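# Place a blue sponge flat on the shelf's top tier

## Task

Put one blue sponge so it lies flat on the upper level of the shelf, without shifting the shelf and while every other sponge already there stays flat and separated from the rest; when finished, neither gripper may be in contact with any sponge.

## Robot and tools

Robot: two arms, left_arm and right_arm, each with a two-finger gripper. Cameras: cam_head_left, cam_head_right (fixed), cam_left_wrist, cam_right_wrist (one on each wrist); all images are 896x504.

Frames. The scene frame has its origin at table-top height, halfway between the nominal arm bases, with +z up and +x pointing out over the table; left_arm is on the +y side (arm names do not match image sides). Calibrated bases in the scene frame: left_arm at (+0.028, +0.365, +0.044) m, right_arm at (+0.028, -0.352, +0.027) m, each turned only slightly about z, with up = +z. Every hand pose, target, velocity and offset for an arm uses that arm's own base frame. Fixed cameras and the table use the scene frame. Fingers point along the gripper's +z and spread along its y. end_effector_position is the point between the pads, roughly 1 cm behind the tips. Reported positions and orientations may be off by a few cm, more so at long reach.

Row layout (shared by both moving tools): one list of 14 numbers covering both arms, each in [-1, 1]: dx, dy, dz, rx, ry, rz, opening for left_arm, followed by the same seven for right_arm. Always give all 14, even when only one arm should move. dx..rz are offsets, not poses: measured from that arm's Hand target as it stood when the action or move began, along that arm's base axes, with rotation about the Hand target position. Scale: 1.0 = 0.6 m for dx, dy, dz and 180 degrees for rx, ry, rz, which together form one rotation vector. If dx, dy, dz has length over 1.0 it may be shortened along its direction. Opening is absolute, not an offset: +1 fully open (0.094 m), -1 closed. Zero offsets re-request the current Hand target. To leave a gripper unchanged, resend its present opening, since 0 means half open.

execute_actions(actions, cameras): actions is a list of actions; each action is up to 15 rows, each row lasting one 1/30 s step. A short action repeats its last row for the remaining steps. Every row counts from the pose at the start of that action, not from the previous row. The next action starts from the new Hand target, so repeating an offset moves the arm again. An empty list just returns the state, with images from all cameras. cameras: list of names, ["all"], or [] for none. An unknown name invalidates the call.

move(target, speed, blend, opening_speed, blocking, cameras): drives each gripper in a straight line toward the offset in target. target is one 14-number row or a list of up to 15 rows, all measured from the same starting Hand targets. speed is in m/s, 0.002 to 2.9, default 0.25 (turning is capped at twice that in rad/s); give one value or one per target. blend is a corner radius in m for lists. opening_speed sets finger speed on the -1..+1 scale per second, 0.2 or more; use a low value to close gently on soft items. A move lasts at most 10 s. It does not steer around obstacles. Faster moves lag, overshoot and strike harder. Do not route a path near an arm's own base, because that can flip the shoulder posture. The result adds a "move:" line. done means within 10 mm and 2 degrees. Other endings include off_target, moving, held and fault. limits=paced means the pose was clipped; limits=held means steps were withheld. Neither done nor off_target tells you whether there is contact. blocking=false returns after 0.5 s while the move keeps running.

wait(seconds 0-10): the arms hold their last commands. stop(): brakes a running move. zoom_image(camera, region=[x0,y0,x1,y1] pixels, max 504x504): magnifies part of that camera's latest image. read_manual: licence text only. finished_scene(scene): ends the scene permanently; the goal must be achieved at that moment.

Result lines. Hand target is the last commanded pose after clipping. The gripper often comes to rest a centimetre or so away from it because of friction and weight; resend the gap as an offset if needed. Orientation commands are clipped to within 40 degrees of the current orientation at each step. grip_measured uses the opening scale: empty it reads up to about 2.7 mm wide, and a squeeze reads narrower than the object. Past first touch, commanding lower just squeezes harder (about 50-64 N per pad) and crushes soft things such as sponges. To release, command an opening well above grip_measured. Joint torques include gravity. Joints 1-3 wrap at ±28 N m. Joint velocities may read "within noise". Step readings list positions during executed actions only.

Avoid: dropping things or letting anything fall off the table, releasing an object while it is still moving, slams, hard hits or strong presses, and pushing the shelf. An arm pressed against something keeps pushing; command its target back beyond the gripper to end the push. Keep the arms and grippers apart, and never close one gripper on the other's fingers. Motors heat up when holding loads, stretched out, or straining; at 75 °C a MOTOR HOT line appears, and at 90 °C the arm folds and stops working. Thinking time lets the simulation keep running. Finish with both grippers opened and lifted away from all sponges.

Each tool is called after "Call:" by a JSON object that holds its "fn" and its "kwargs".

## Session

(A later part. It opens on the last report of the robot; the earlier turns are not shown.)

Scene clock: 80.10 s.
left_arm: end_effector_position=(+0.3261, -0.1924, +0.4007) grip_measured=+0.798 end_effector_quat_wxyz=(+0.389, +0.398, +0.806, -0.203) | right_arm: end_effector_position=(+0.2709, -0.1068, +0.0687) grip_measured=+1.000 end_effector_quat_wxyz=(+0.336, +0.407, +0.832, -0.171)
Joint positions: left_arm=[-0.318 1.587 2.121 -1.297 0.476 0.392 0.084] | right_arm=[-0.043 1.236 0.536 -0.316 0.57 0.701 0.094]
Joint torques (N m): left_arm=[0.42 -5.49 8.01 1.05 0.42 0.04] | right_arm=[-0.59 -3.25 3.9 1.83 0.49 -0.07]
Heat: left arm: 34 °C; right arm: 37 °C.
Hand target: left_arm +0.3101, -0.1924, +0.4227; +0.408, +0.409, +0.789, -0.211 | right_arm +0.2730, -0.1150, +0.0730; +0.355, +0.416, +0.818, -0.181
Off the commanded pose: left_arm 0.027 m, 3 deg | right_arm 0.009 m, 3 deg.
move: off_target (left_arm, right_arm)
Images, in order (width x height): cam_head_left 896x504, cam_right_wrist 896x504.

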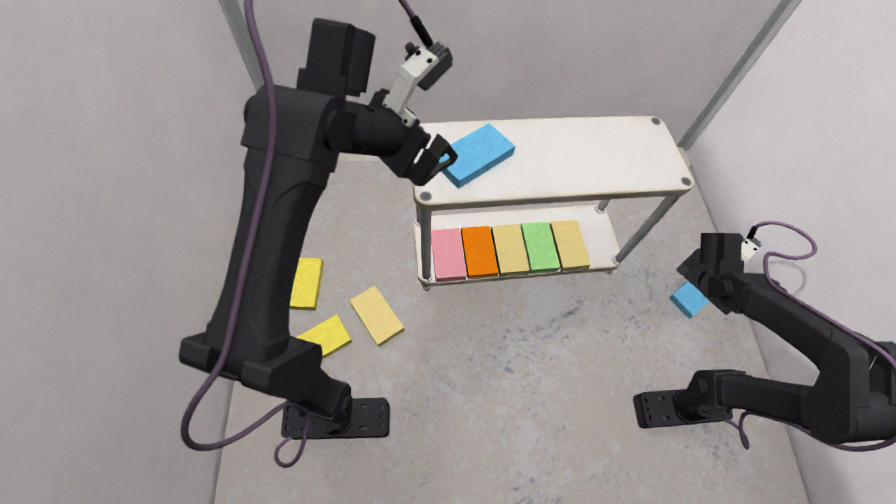

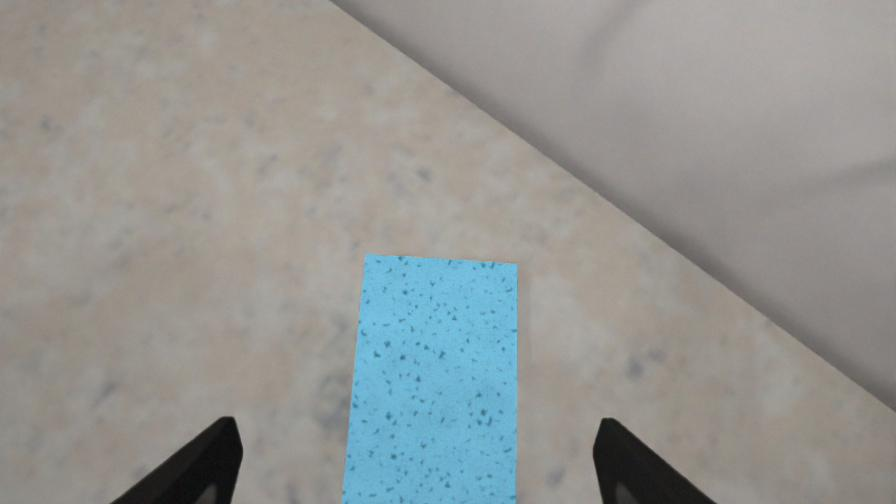

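Call:
{"fn": "move", "kwargs": {"target": [0, 0, 0, 0, 0, 0, 0.8, 0.004, -0.0132, -0.1217, 0, 0, -0.004, 1.0], "speed": 0.1, "cameras": ["cam_right_wrist", "cam_head_left"]}}

Scene clock: 82.47 s.
left_arm: end_effector_position=(+0.3261, -0.1924, +0.4007) grip_measured=+0.798 end_effector_quat_wxyz=(+0.389, +0.398, +0.806, -0.203) | right_arm: end_effector_position=(+0.2725, -0.1159, -0.0052) grip_measured=+1.000 end_effector_quat_wxyz=(+0.335, +0.412, +0.828, -0.178)
Joint positions: left_arm=[-0.318 1.587 2.121 -1.297 0.476 0.392 0.084] | right_arm=[-0.075 1.536 0.372 0.158 0.57 0.679 0.094]
Joint torques (N m): left_arm=[0.39 -5.49 8.05 1.05 0.42 0.03] | right_arm=[-0.72 -4.11 2.85 1.85 0.36 -0.06]
Heat: left arm: 34 °C; right arm: 37 °C.
Hand target: left_arm +0.3101, -0.1924, +0.4227; +0.408, +0.409, +0.789, -0.211 | right_arm +0.2754, -0.1229, -0.0001; +0.354, +0.421, +0.815, -0.183
Off the commanded pose: left_arm 0.027 m, 3 deg | right_arm 0.009 m, 3 deg.
move: off_target (left_arm, right_arm)
Images, in order (width x height): cam_head_left 896x504, cam_right_wrist 896x504.

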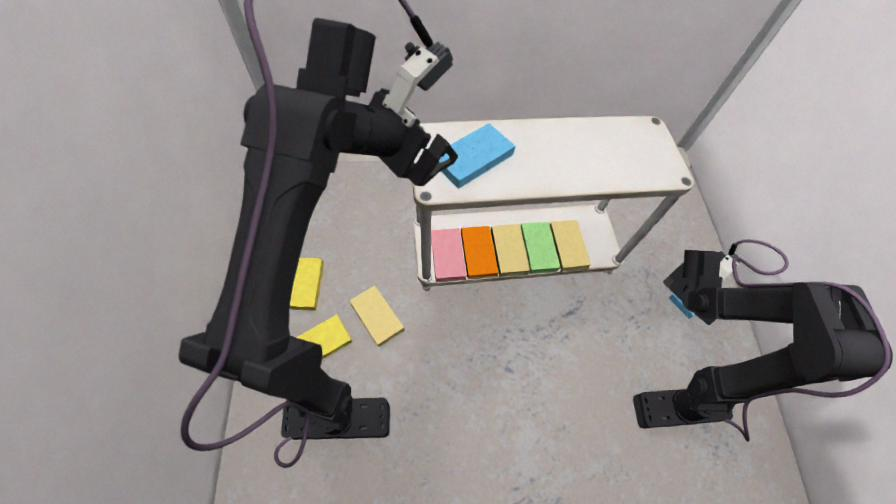

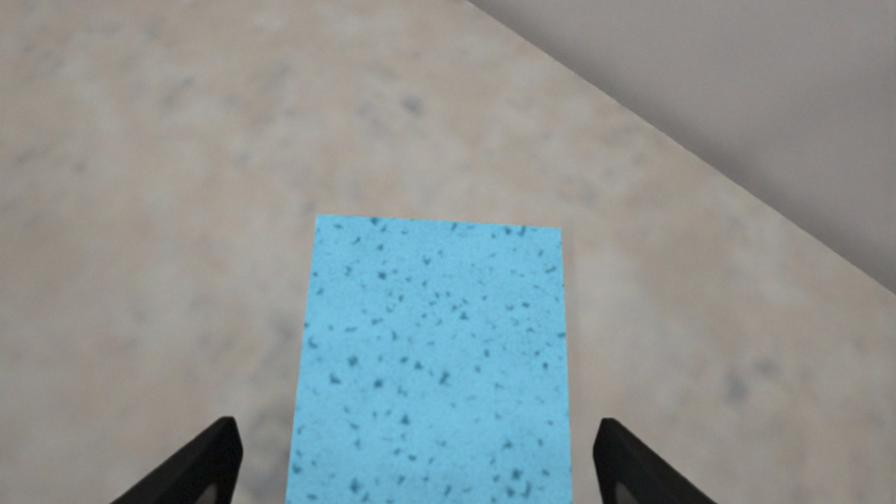

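Call:
{"fn": "move", "kwargs": {"target": [0, 0, 0, 0, 0, 0, 0.8, 0, 0, 0, 0, 0, 0, 0.2], "opening_speed": 0.5, "cameras": ["cam_right_wrist"]}}

Scene clock: 84.77 s.
left_arm: end_effector_position=(+0.3259, -0.1926, +0.4008) grip_measured=+0.798 end_effector_quat_wxyz=(+0.389, +0.398, +0.805, -0.203) | right_arm: end_effector_position=(+0.2732, -0.1164, -0.0046) grip_measured=+0.356 end_effector_quat_wxyz=(+0.337, +0.412, +0.827, -0.178)
Joint positions: left_arm=[-0.318 1.587 2.121 -1.297 0.478 0.392 0.084] | right_arm=[-0.076 1.536 0.372 0.163 0.57 0.678 0.064]
Joint torques (N m): left_arm=[0.42 -5.46 7.99 1.07 0.42 0.04] | right_arm=[-0.58 -4.1 2.82 1.81 0.36 -0.06]
Heat: left arm: 34 °C; right arm: 37 °C.
Hand target: left_arm +0.3101, -0.1924, +0.4227; +0.408, +0.409, +0.789, -0.211 | right_arm +0.2754, -0.1229, -0.0001; +0.354, +0.421, +0.815, -0.183
Off the commanded pose: left_arm 0.027 m, 3 deg | right_arm 0.008 m, 3 deg.
move: off_target (left_arm, right_arm)
Images, in order (width x height): cam_right_wrist 896x504.

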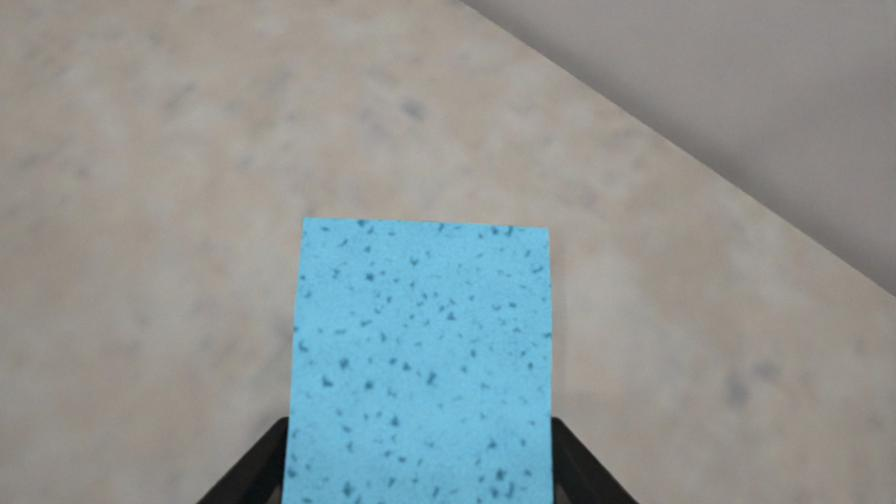

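Call:
{"fn": "move", "kwargs": {"target": [[0, 0, 0, 0, 0, 0, 0.8, 0, 0, 0.0583, 0, 0, 0, 0.2], [0, 0, 0, 0, 0, 0, 0.8, -0.059, 0.1382, 0.3335, 0, 0, 0.1367, 0.2], [0, 0, 0, 0, 0, 0, 0.8, -0.0423, 0.2048, 0.7002, 0, 0, 0.2478, 0.2], [0, 0, 0, 0, 0, 0, 0.8, 0.2207, 0.4865, 0.6668, 0, 0, 0.4283, 0.2]], "speed": [0.08, 0.25, 0.25, 0.25], "blend": [0.01, 0.03, 0.03, 0], "cameras": ["all"]}}

Scene clock: 90.37 s.
left_arm: end_effector_position=(+0.3259, -0.1926, +0.4008) grip_measured=+0.798 end_effector_quat_wxyz=(+0.389, +0.398, +0.805, -0.203) | right_arm: end_effector_position=(+0.4104, +0.1682, +0.3894) grip_measured=+0.353 end_effector_quat_wxyz=(+0.379, -0.172, +0.906, +0.075)
Joint positions: left_arm=[-0.318 1.587 2.121 -1.297 0.478 0.392 0.084] | right_arm=[0.388 1.909 2.559 -1.427 0.004 0.012 0.064]
Joint torques (N m): left_arm=[0.42 -5.48 7.98 1.05 0.41 0.03] | right_arm=[0.25 -7.3 6.82 1.59 -0.12 -0.07]
Heat: left arm: 34 °C; right arm: 37 °C.
Hand target: left_arm +0.3101, -0.1924, +0.4227; +0.408, +0.409, +0.789, -0.211 | right_arm +0.4078, +0.1690, +0.4000; +0.391, -0.179, +0.900, +0.078
Off the commanded pose: left_arm 0.027 m, 3 deg | right_arm 0.011 m, 2 deg.
move: off_target (left_arm, right_arm)

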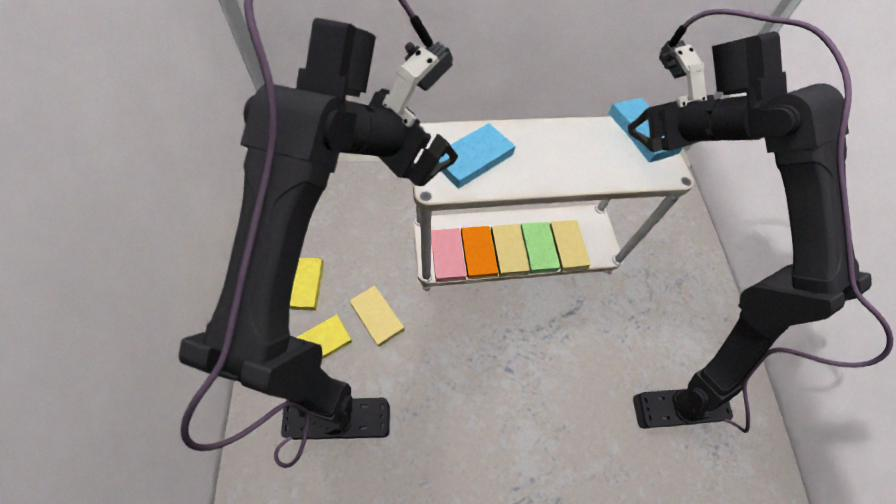

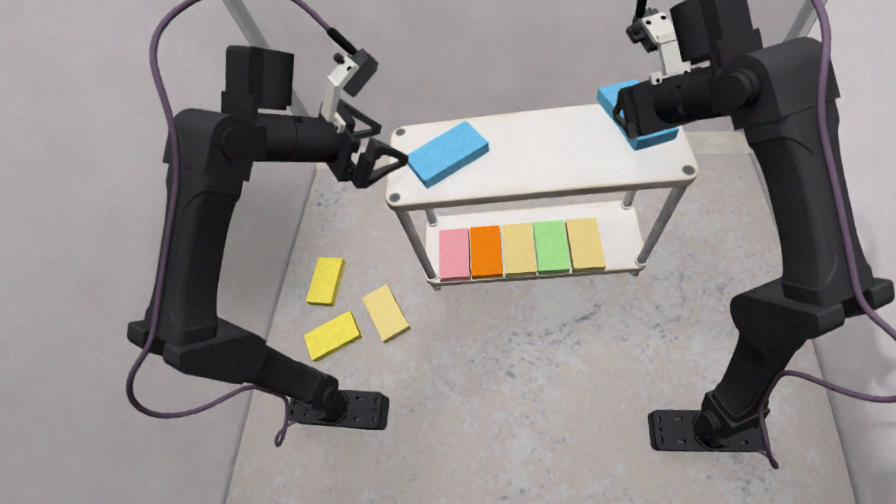

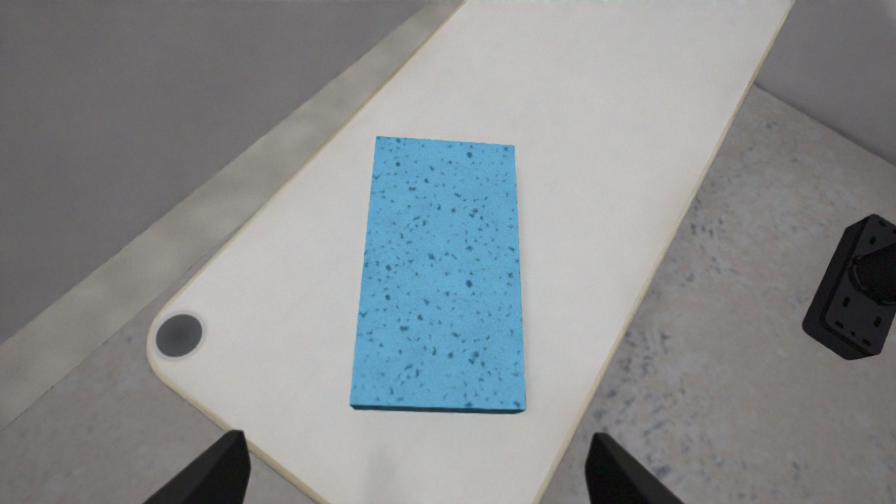

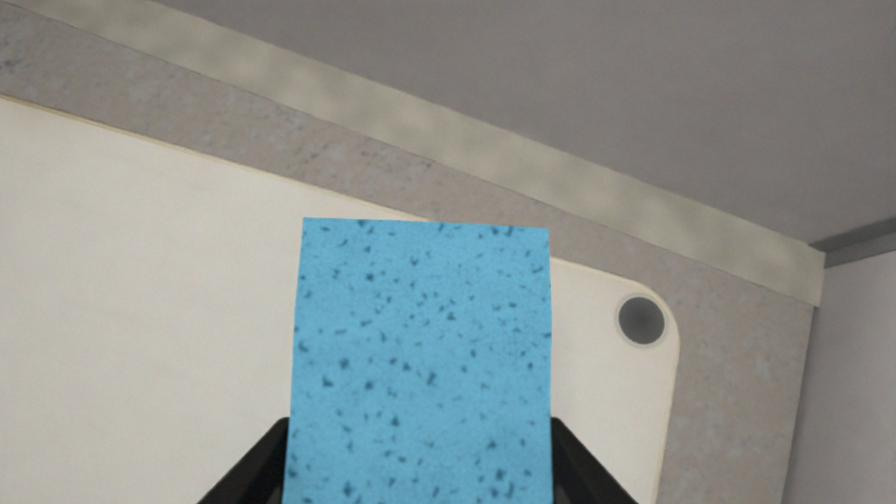

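Call:
{"fn": "move", "kwargs": {"target": [0, 0, 0, 0, 0, 0, 0.8, -0.0167, 0, -0.0467, 0.002, -0.0052, 0, 0.2], "speed": 0.08, "cameras": ["cam_right_wrist"]}}

Scene clock: 92.70 s.
left_arm: end_effector_position=(+0.3259, -0.1926, +0.4008) grip_measured=+0.798 end_effector_quat_wxyz=(+0.389, +0.398, +0.805, -0.203) | right_arm: end_effector_position=(+0.3987, +0.1634, +0.3561) grip_measured=+0.353 end_effector_quat_wxyz=(+0.369, -0.178, +0.910, +0.068)
Joint positions: left_arm=[-0.318 1.587 2.121 -1.297 0.478 0.392 0.084] | right_arm=[0.391 1.719 2.14 -1.223 0.012 0 0.064]
Joint torques (N m): left_arm=[0.43 -5.49 8.03 1.05 0.44 0.04] | right_arm=[0.31 -8.76 3.51 2.23 -0.03 0.02]
Heat: left arm: 34 °C; right arm: 37 °C.
Hand target: left_arm +0.3101, -0.1924, +0.4227; +0.408, +0.409, +0.789, -0.211 | right_arm +0.3978, +0.1690, +0.3720; +0.399, -0.178, +0.896, +0.079
Off the commanded pose: left_arm 0.027 m, 3 deg | right_arm 0.017 m, 4 deg.
move: off_target (left_arm, right_arm)
Images, in order (width x height): cam_right_wrist 896x504.

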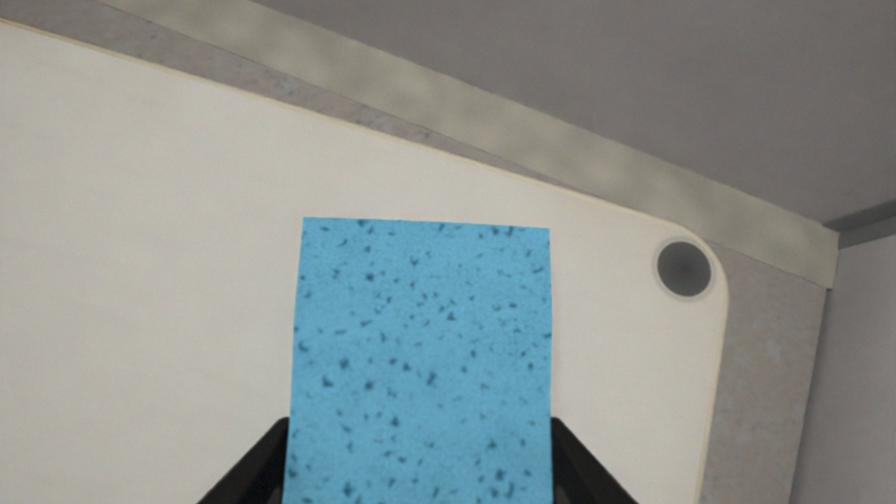

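Call:
{"fn": "move", "kwargs": {"target": [0, 0, 0, 0, 0, 0, 0.8, 0, 0, -0.01, 0.001, -0.0026, 0, 0.2], "speed": 0.04, "cameras": ["cam_right_wrist"]}}

Scene clock: 93.93 s.
left_arm: end_effector_position=(+0.3259, -0.1926, +0.4008) grip_measured=+0.798 end_effector_quat_wxyz=(+0.390, +0.398, +0.805, -0.203) | right_arm: end_effector_position=(+0.3993, +0.1637, +0.3548) grip_measured=+0.353 end_effector_quat_wxyz=(+0.381, -0.177, +0.905, +0.070)
Joint positions: left_arm=[-0.318 1.587 2.121 -1.297 0.478 0.394 0.084] | right_arm=[0.391 1.684 2.07 -1.161 0.012 0 0.064]
Joint torques (N m): left_arm=[0.44 -5.48 8.03 1.05 0.41 0.05] | right_arm=[0.34 -8.28 3.41 2.15 -0.02 0.01]
Heat: left arm: 34 °C; right arm: 37 °C.
Hand target: left_arm +0.3101, -0.1924, +0.4227; +0.408, +0.409, +0.789, -0.211 | right_arm +0.3978, +0.1690, +0.3660; +0.403, -0.178, +0.894, +0.080
Off the commanded pose: left_arm 0.027 m, 3 deg | right_arm 0.013 m, 3 deg.
move: off_target (left_arm, right_arm)
Images, in order (width x height): cam_right_wrist 896x504.

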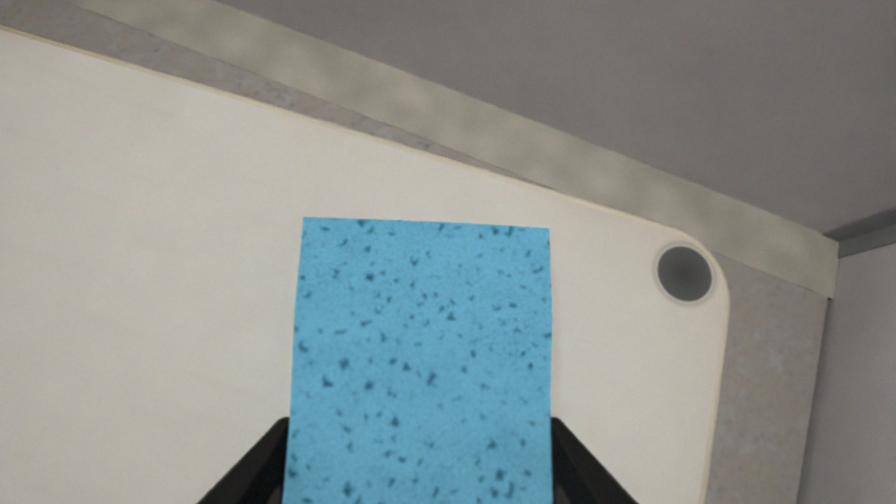

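Call:
{"fn": "move", "kwargs": {"target": [0, 0, 0, 0, 0, 0, 0.8, 0, 0, -0.01, 0, 0, 0, 0.2], "speed": 0.04, "cameras": ["cam_right_wrist", "cam_head_right"]}}

Scene clock: 95.13 s.
left_arm: end_effector_position=(+0.3259, -0.1926, +0.4008) grip_measured=+0.798 end_effector_quat_wxyz=(+0.390, +0.398, +0.805, -0.203) | right_arm: end_effector_position=(+0.3995, +0.1637, +0.3552) grip_measured=+0.353 end_effector_quat_wxyz=(+0.391, -0.176, +0.901, +0.072)
Joint positions: left_arm=[-0.318 1.587 2.121 -1.297 0.478 0.394 0.084] | right_arm=[0.391 1.659 2.025 -1.12 0.012 0 0.064]
Joint torques (N m): left_arm=[0.43 -5.48 8.03 1.06 0.42 0.02] | right_arm=[0.34 -7.64 3.22 2.07 -0.02 0.01]
Heat: left arm: 34 °C; right arm: 37 °C.
Hand target: left_arm +0.3101, -0.1924, +0.4227; +0.408, +0.409, +0.789, -0.211 | right_arm +0.3978, +0.1690, +0.3600; +0.403, -0.178, +0.894, +0.080
Off the commanded pose: left_arm 0.027 m, 3 deg | right_arm 0.007 m, 2 deg.
move: off_target (left_arm)
Images, in order (width x height): cam_head_right 896x504, cam_right_wrist 896x504.

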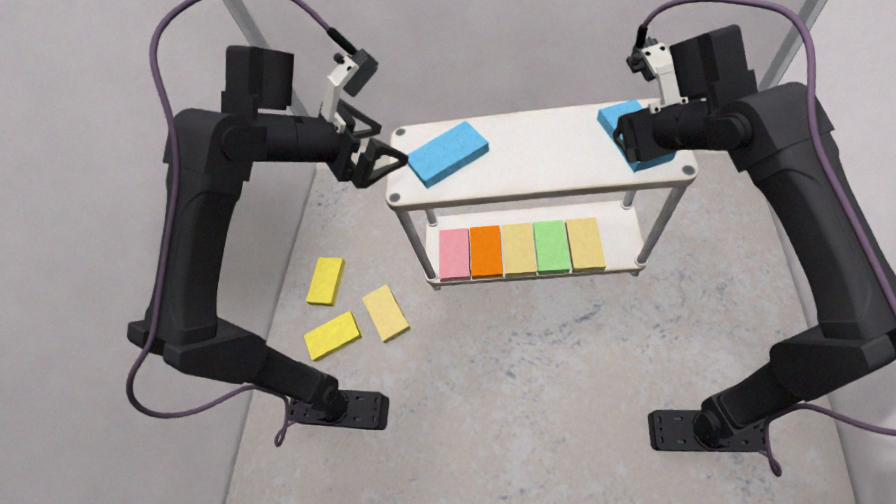

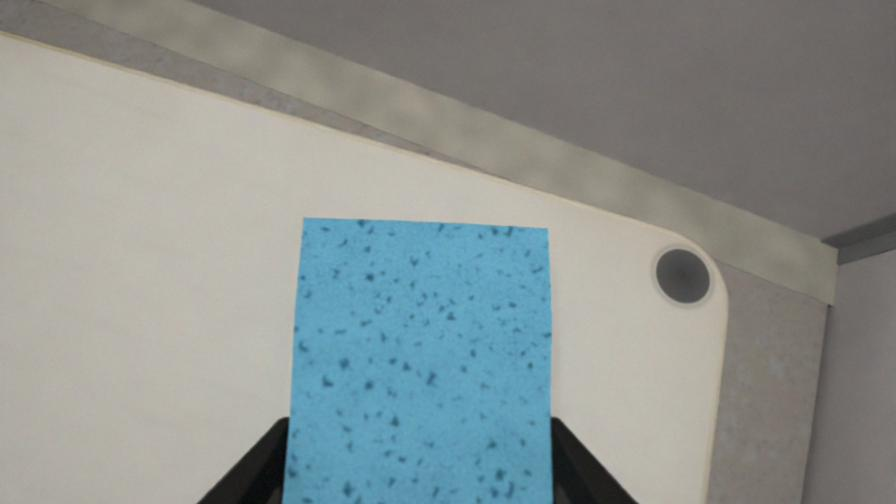

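Call:
{"fn": "move", "kwargs": {"target": [[0, 0, 0, 0, 0, 0, 0.8, 0, 0, 0.014, 0, 0, 0, 0.2], [0, 0, 0, 0, 0, 0, 0.8, 0, 0, 0.014, 0, 0, 0, 0.8], [0, 0, 0, 0, 0, 0, 0.8, -0.1384, -0.0573, 0.1464, 0, 0, 0, 0.8]], "speed": [0.05, 0.05, 0.15], "opening_speed": 0.6, "cameras": ["all"]}}

Scene clock: 99.77 s.
left_arm: end_effector_position=(+0.3259, -0.1926, +0.4008) grip_measured=+0.798 end_effector_quat_wxyz=(+0.390, +0.398, +0.805, -0.203) | right_arm: end_effector_position=(+0.3261, +0.1358, +0.4463) grip_measured=+0.797 end_effector_quat_wxyz=(+0.422, -0.176, +0.886, +0.082)
Joint positions: left_arm=[-0.318 1.587 2.121 -1.297 0.478 0.394 0.084] | right_arm=[0.394 1.645 2.476 -1.514 0.005 0 0.084]
Joint torques (N m): left_arm=[0.4 -5.45 7.99 1.05 0.43 0.03] | right_arm=[0.4 -5.08 4.68 1.35 0.01 0.03]
Heat: left arm: 34 °C; right arm: 37 °C.
Hand target: left_arm +0.3101, -0.1924, +0.4227; +0.408, +0.409, +0.789, -0.211 | right_arm +0.3148, +0.1346, +0.4478; +0.403, -0.178, +0.894, +0.080
Off the commanded pose: left_arm 0.027 m, 3 deg | right_arm 0.011 m, 2 deg.
joint sent to its limit (right arm) — joint 4 (wrist pitch), lower limit. The joint targets are off in position, not in orientation.
move: off_target (left_arm, right_arm); target 2's new opening was sent with right_arm's hand 0.014 m and 2 deg from that target

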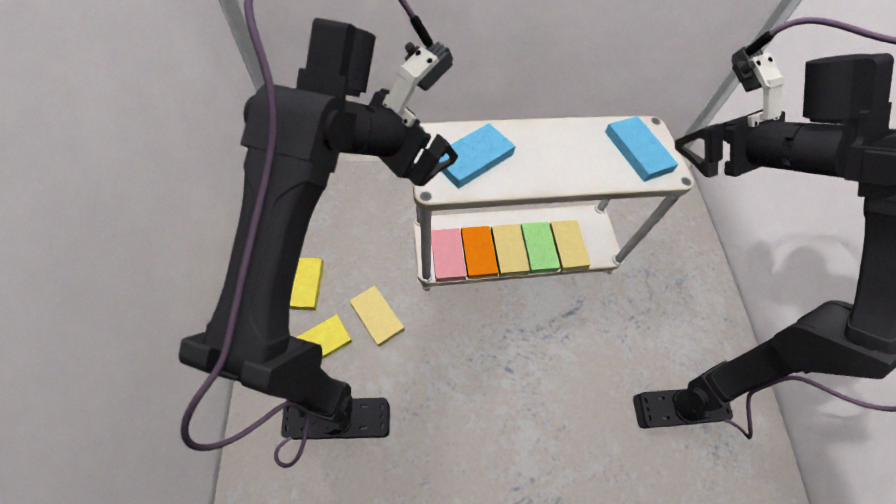

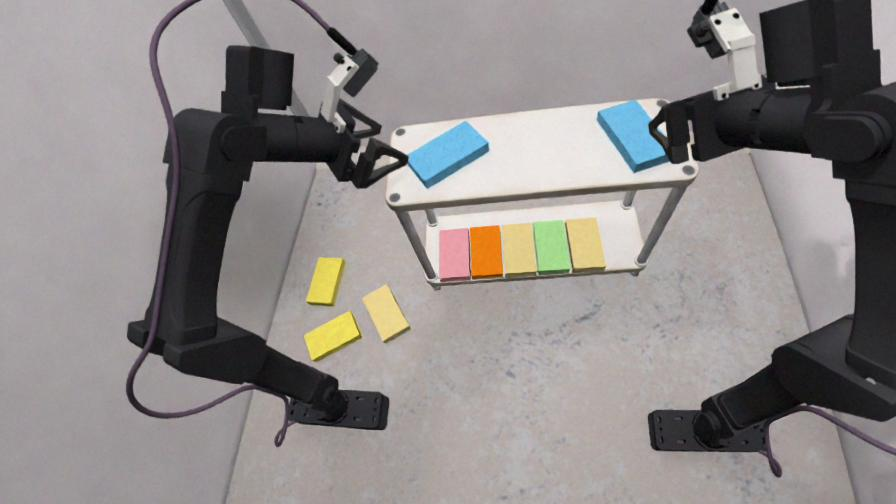

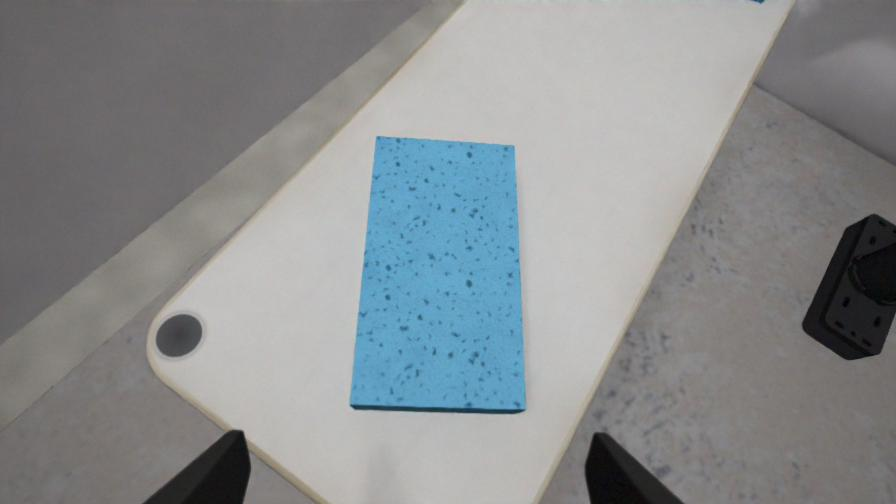

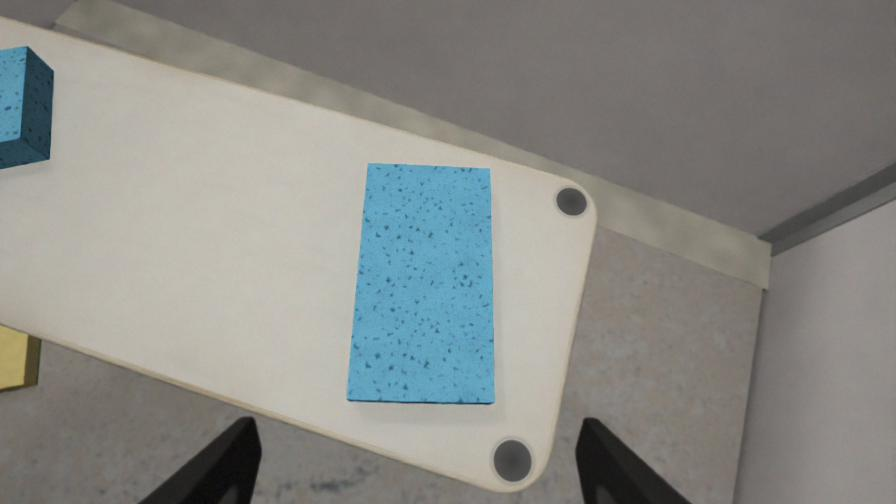

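Call:
{"fn": "finished_scene", "kwargs": {"scene": 1}}

The scene is finished: the task was done.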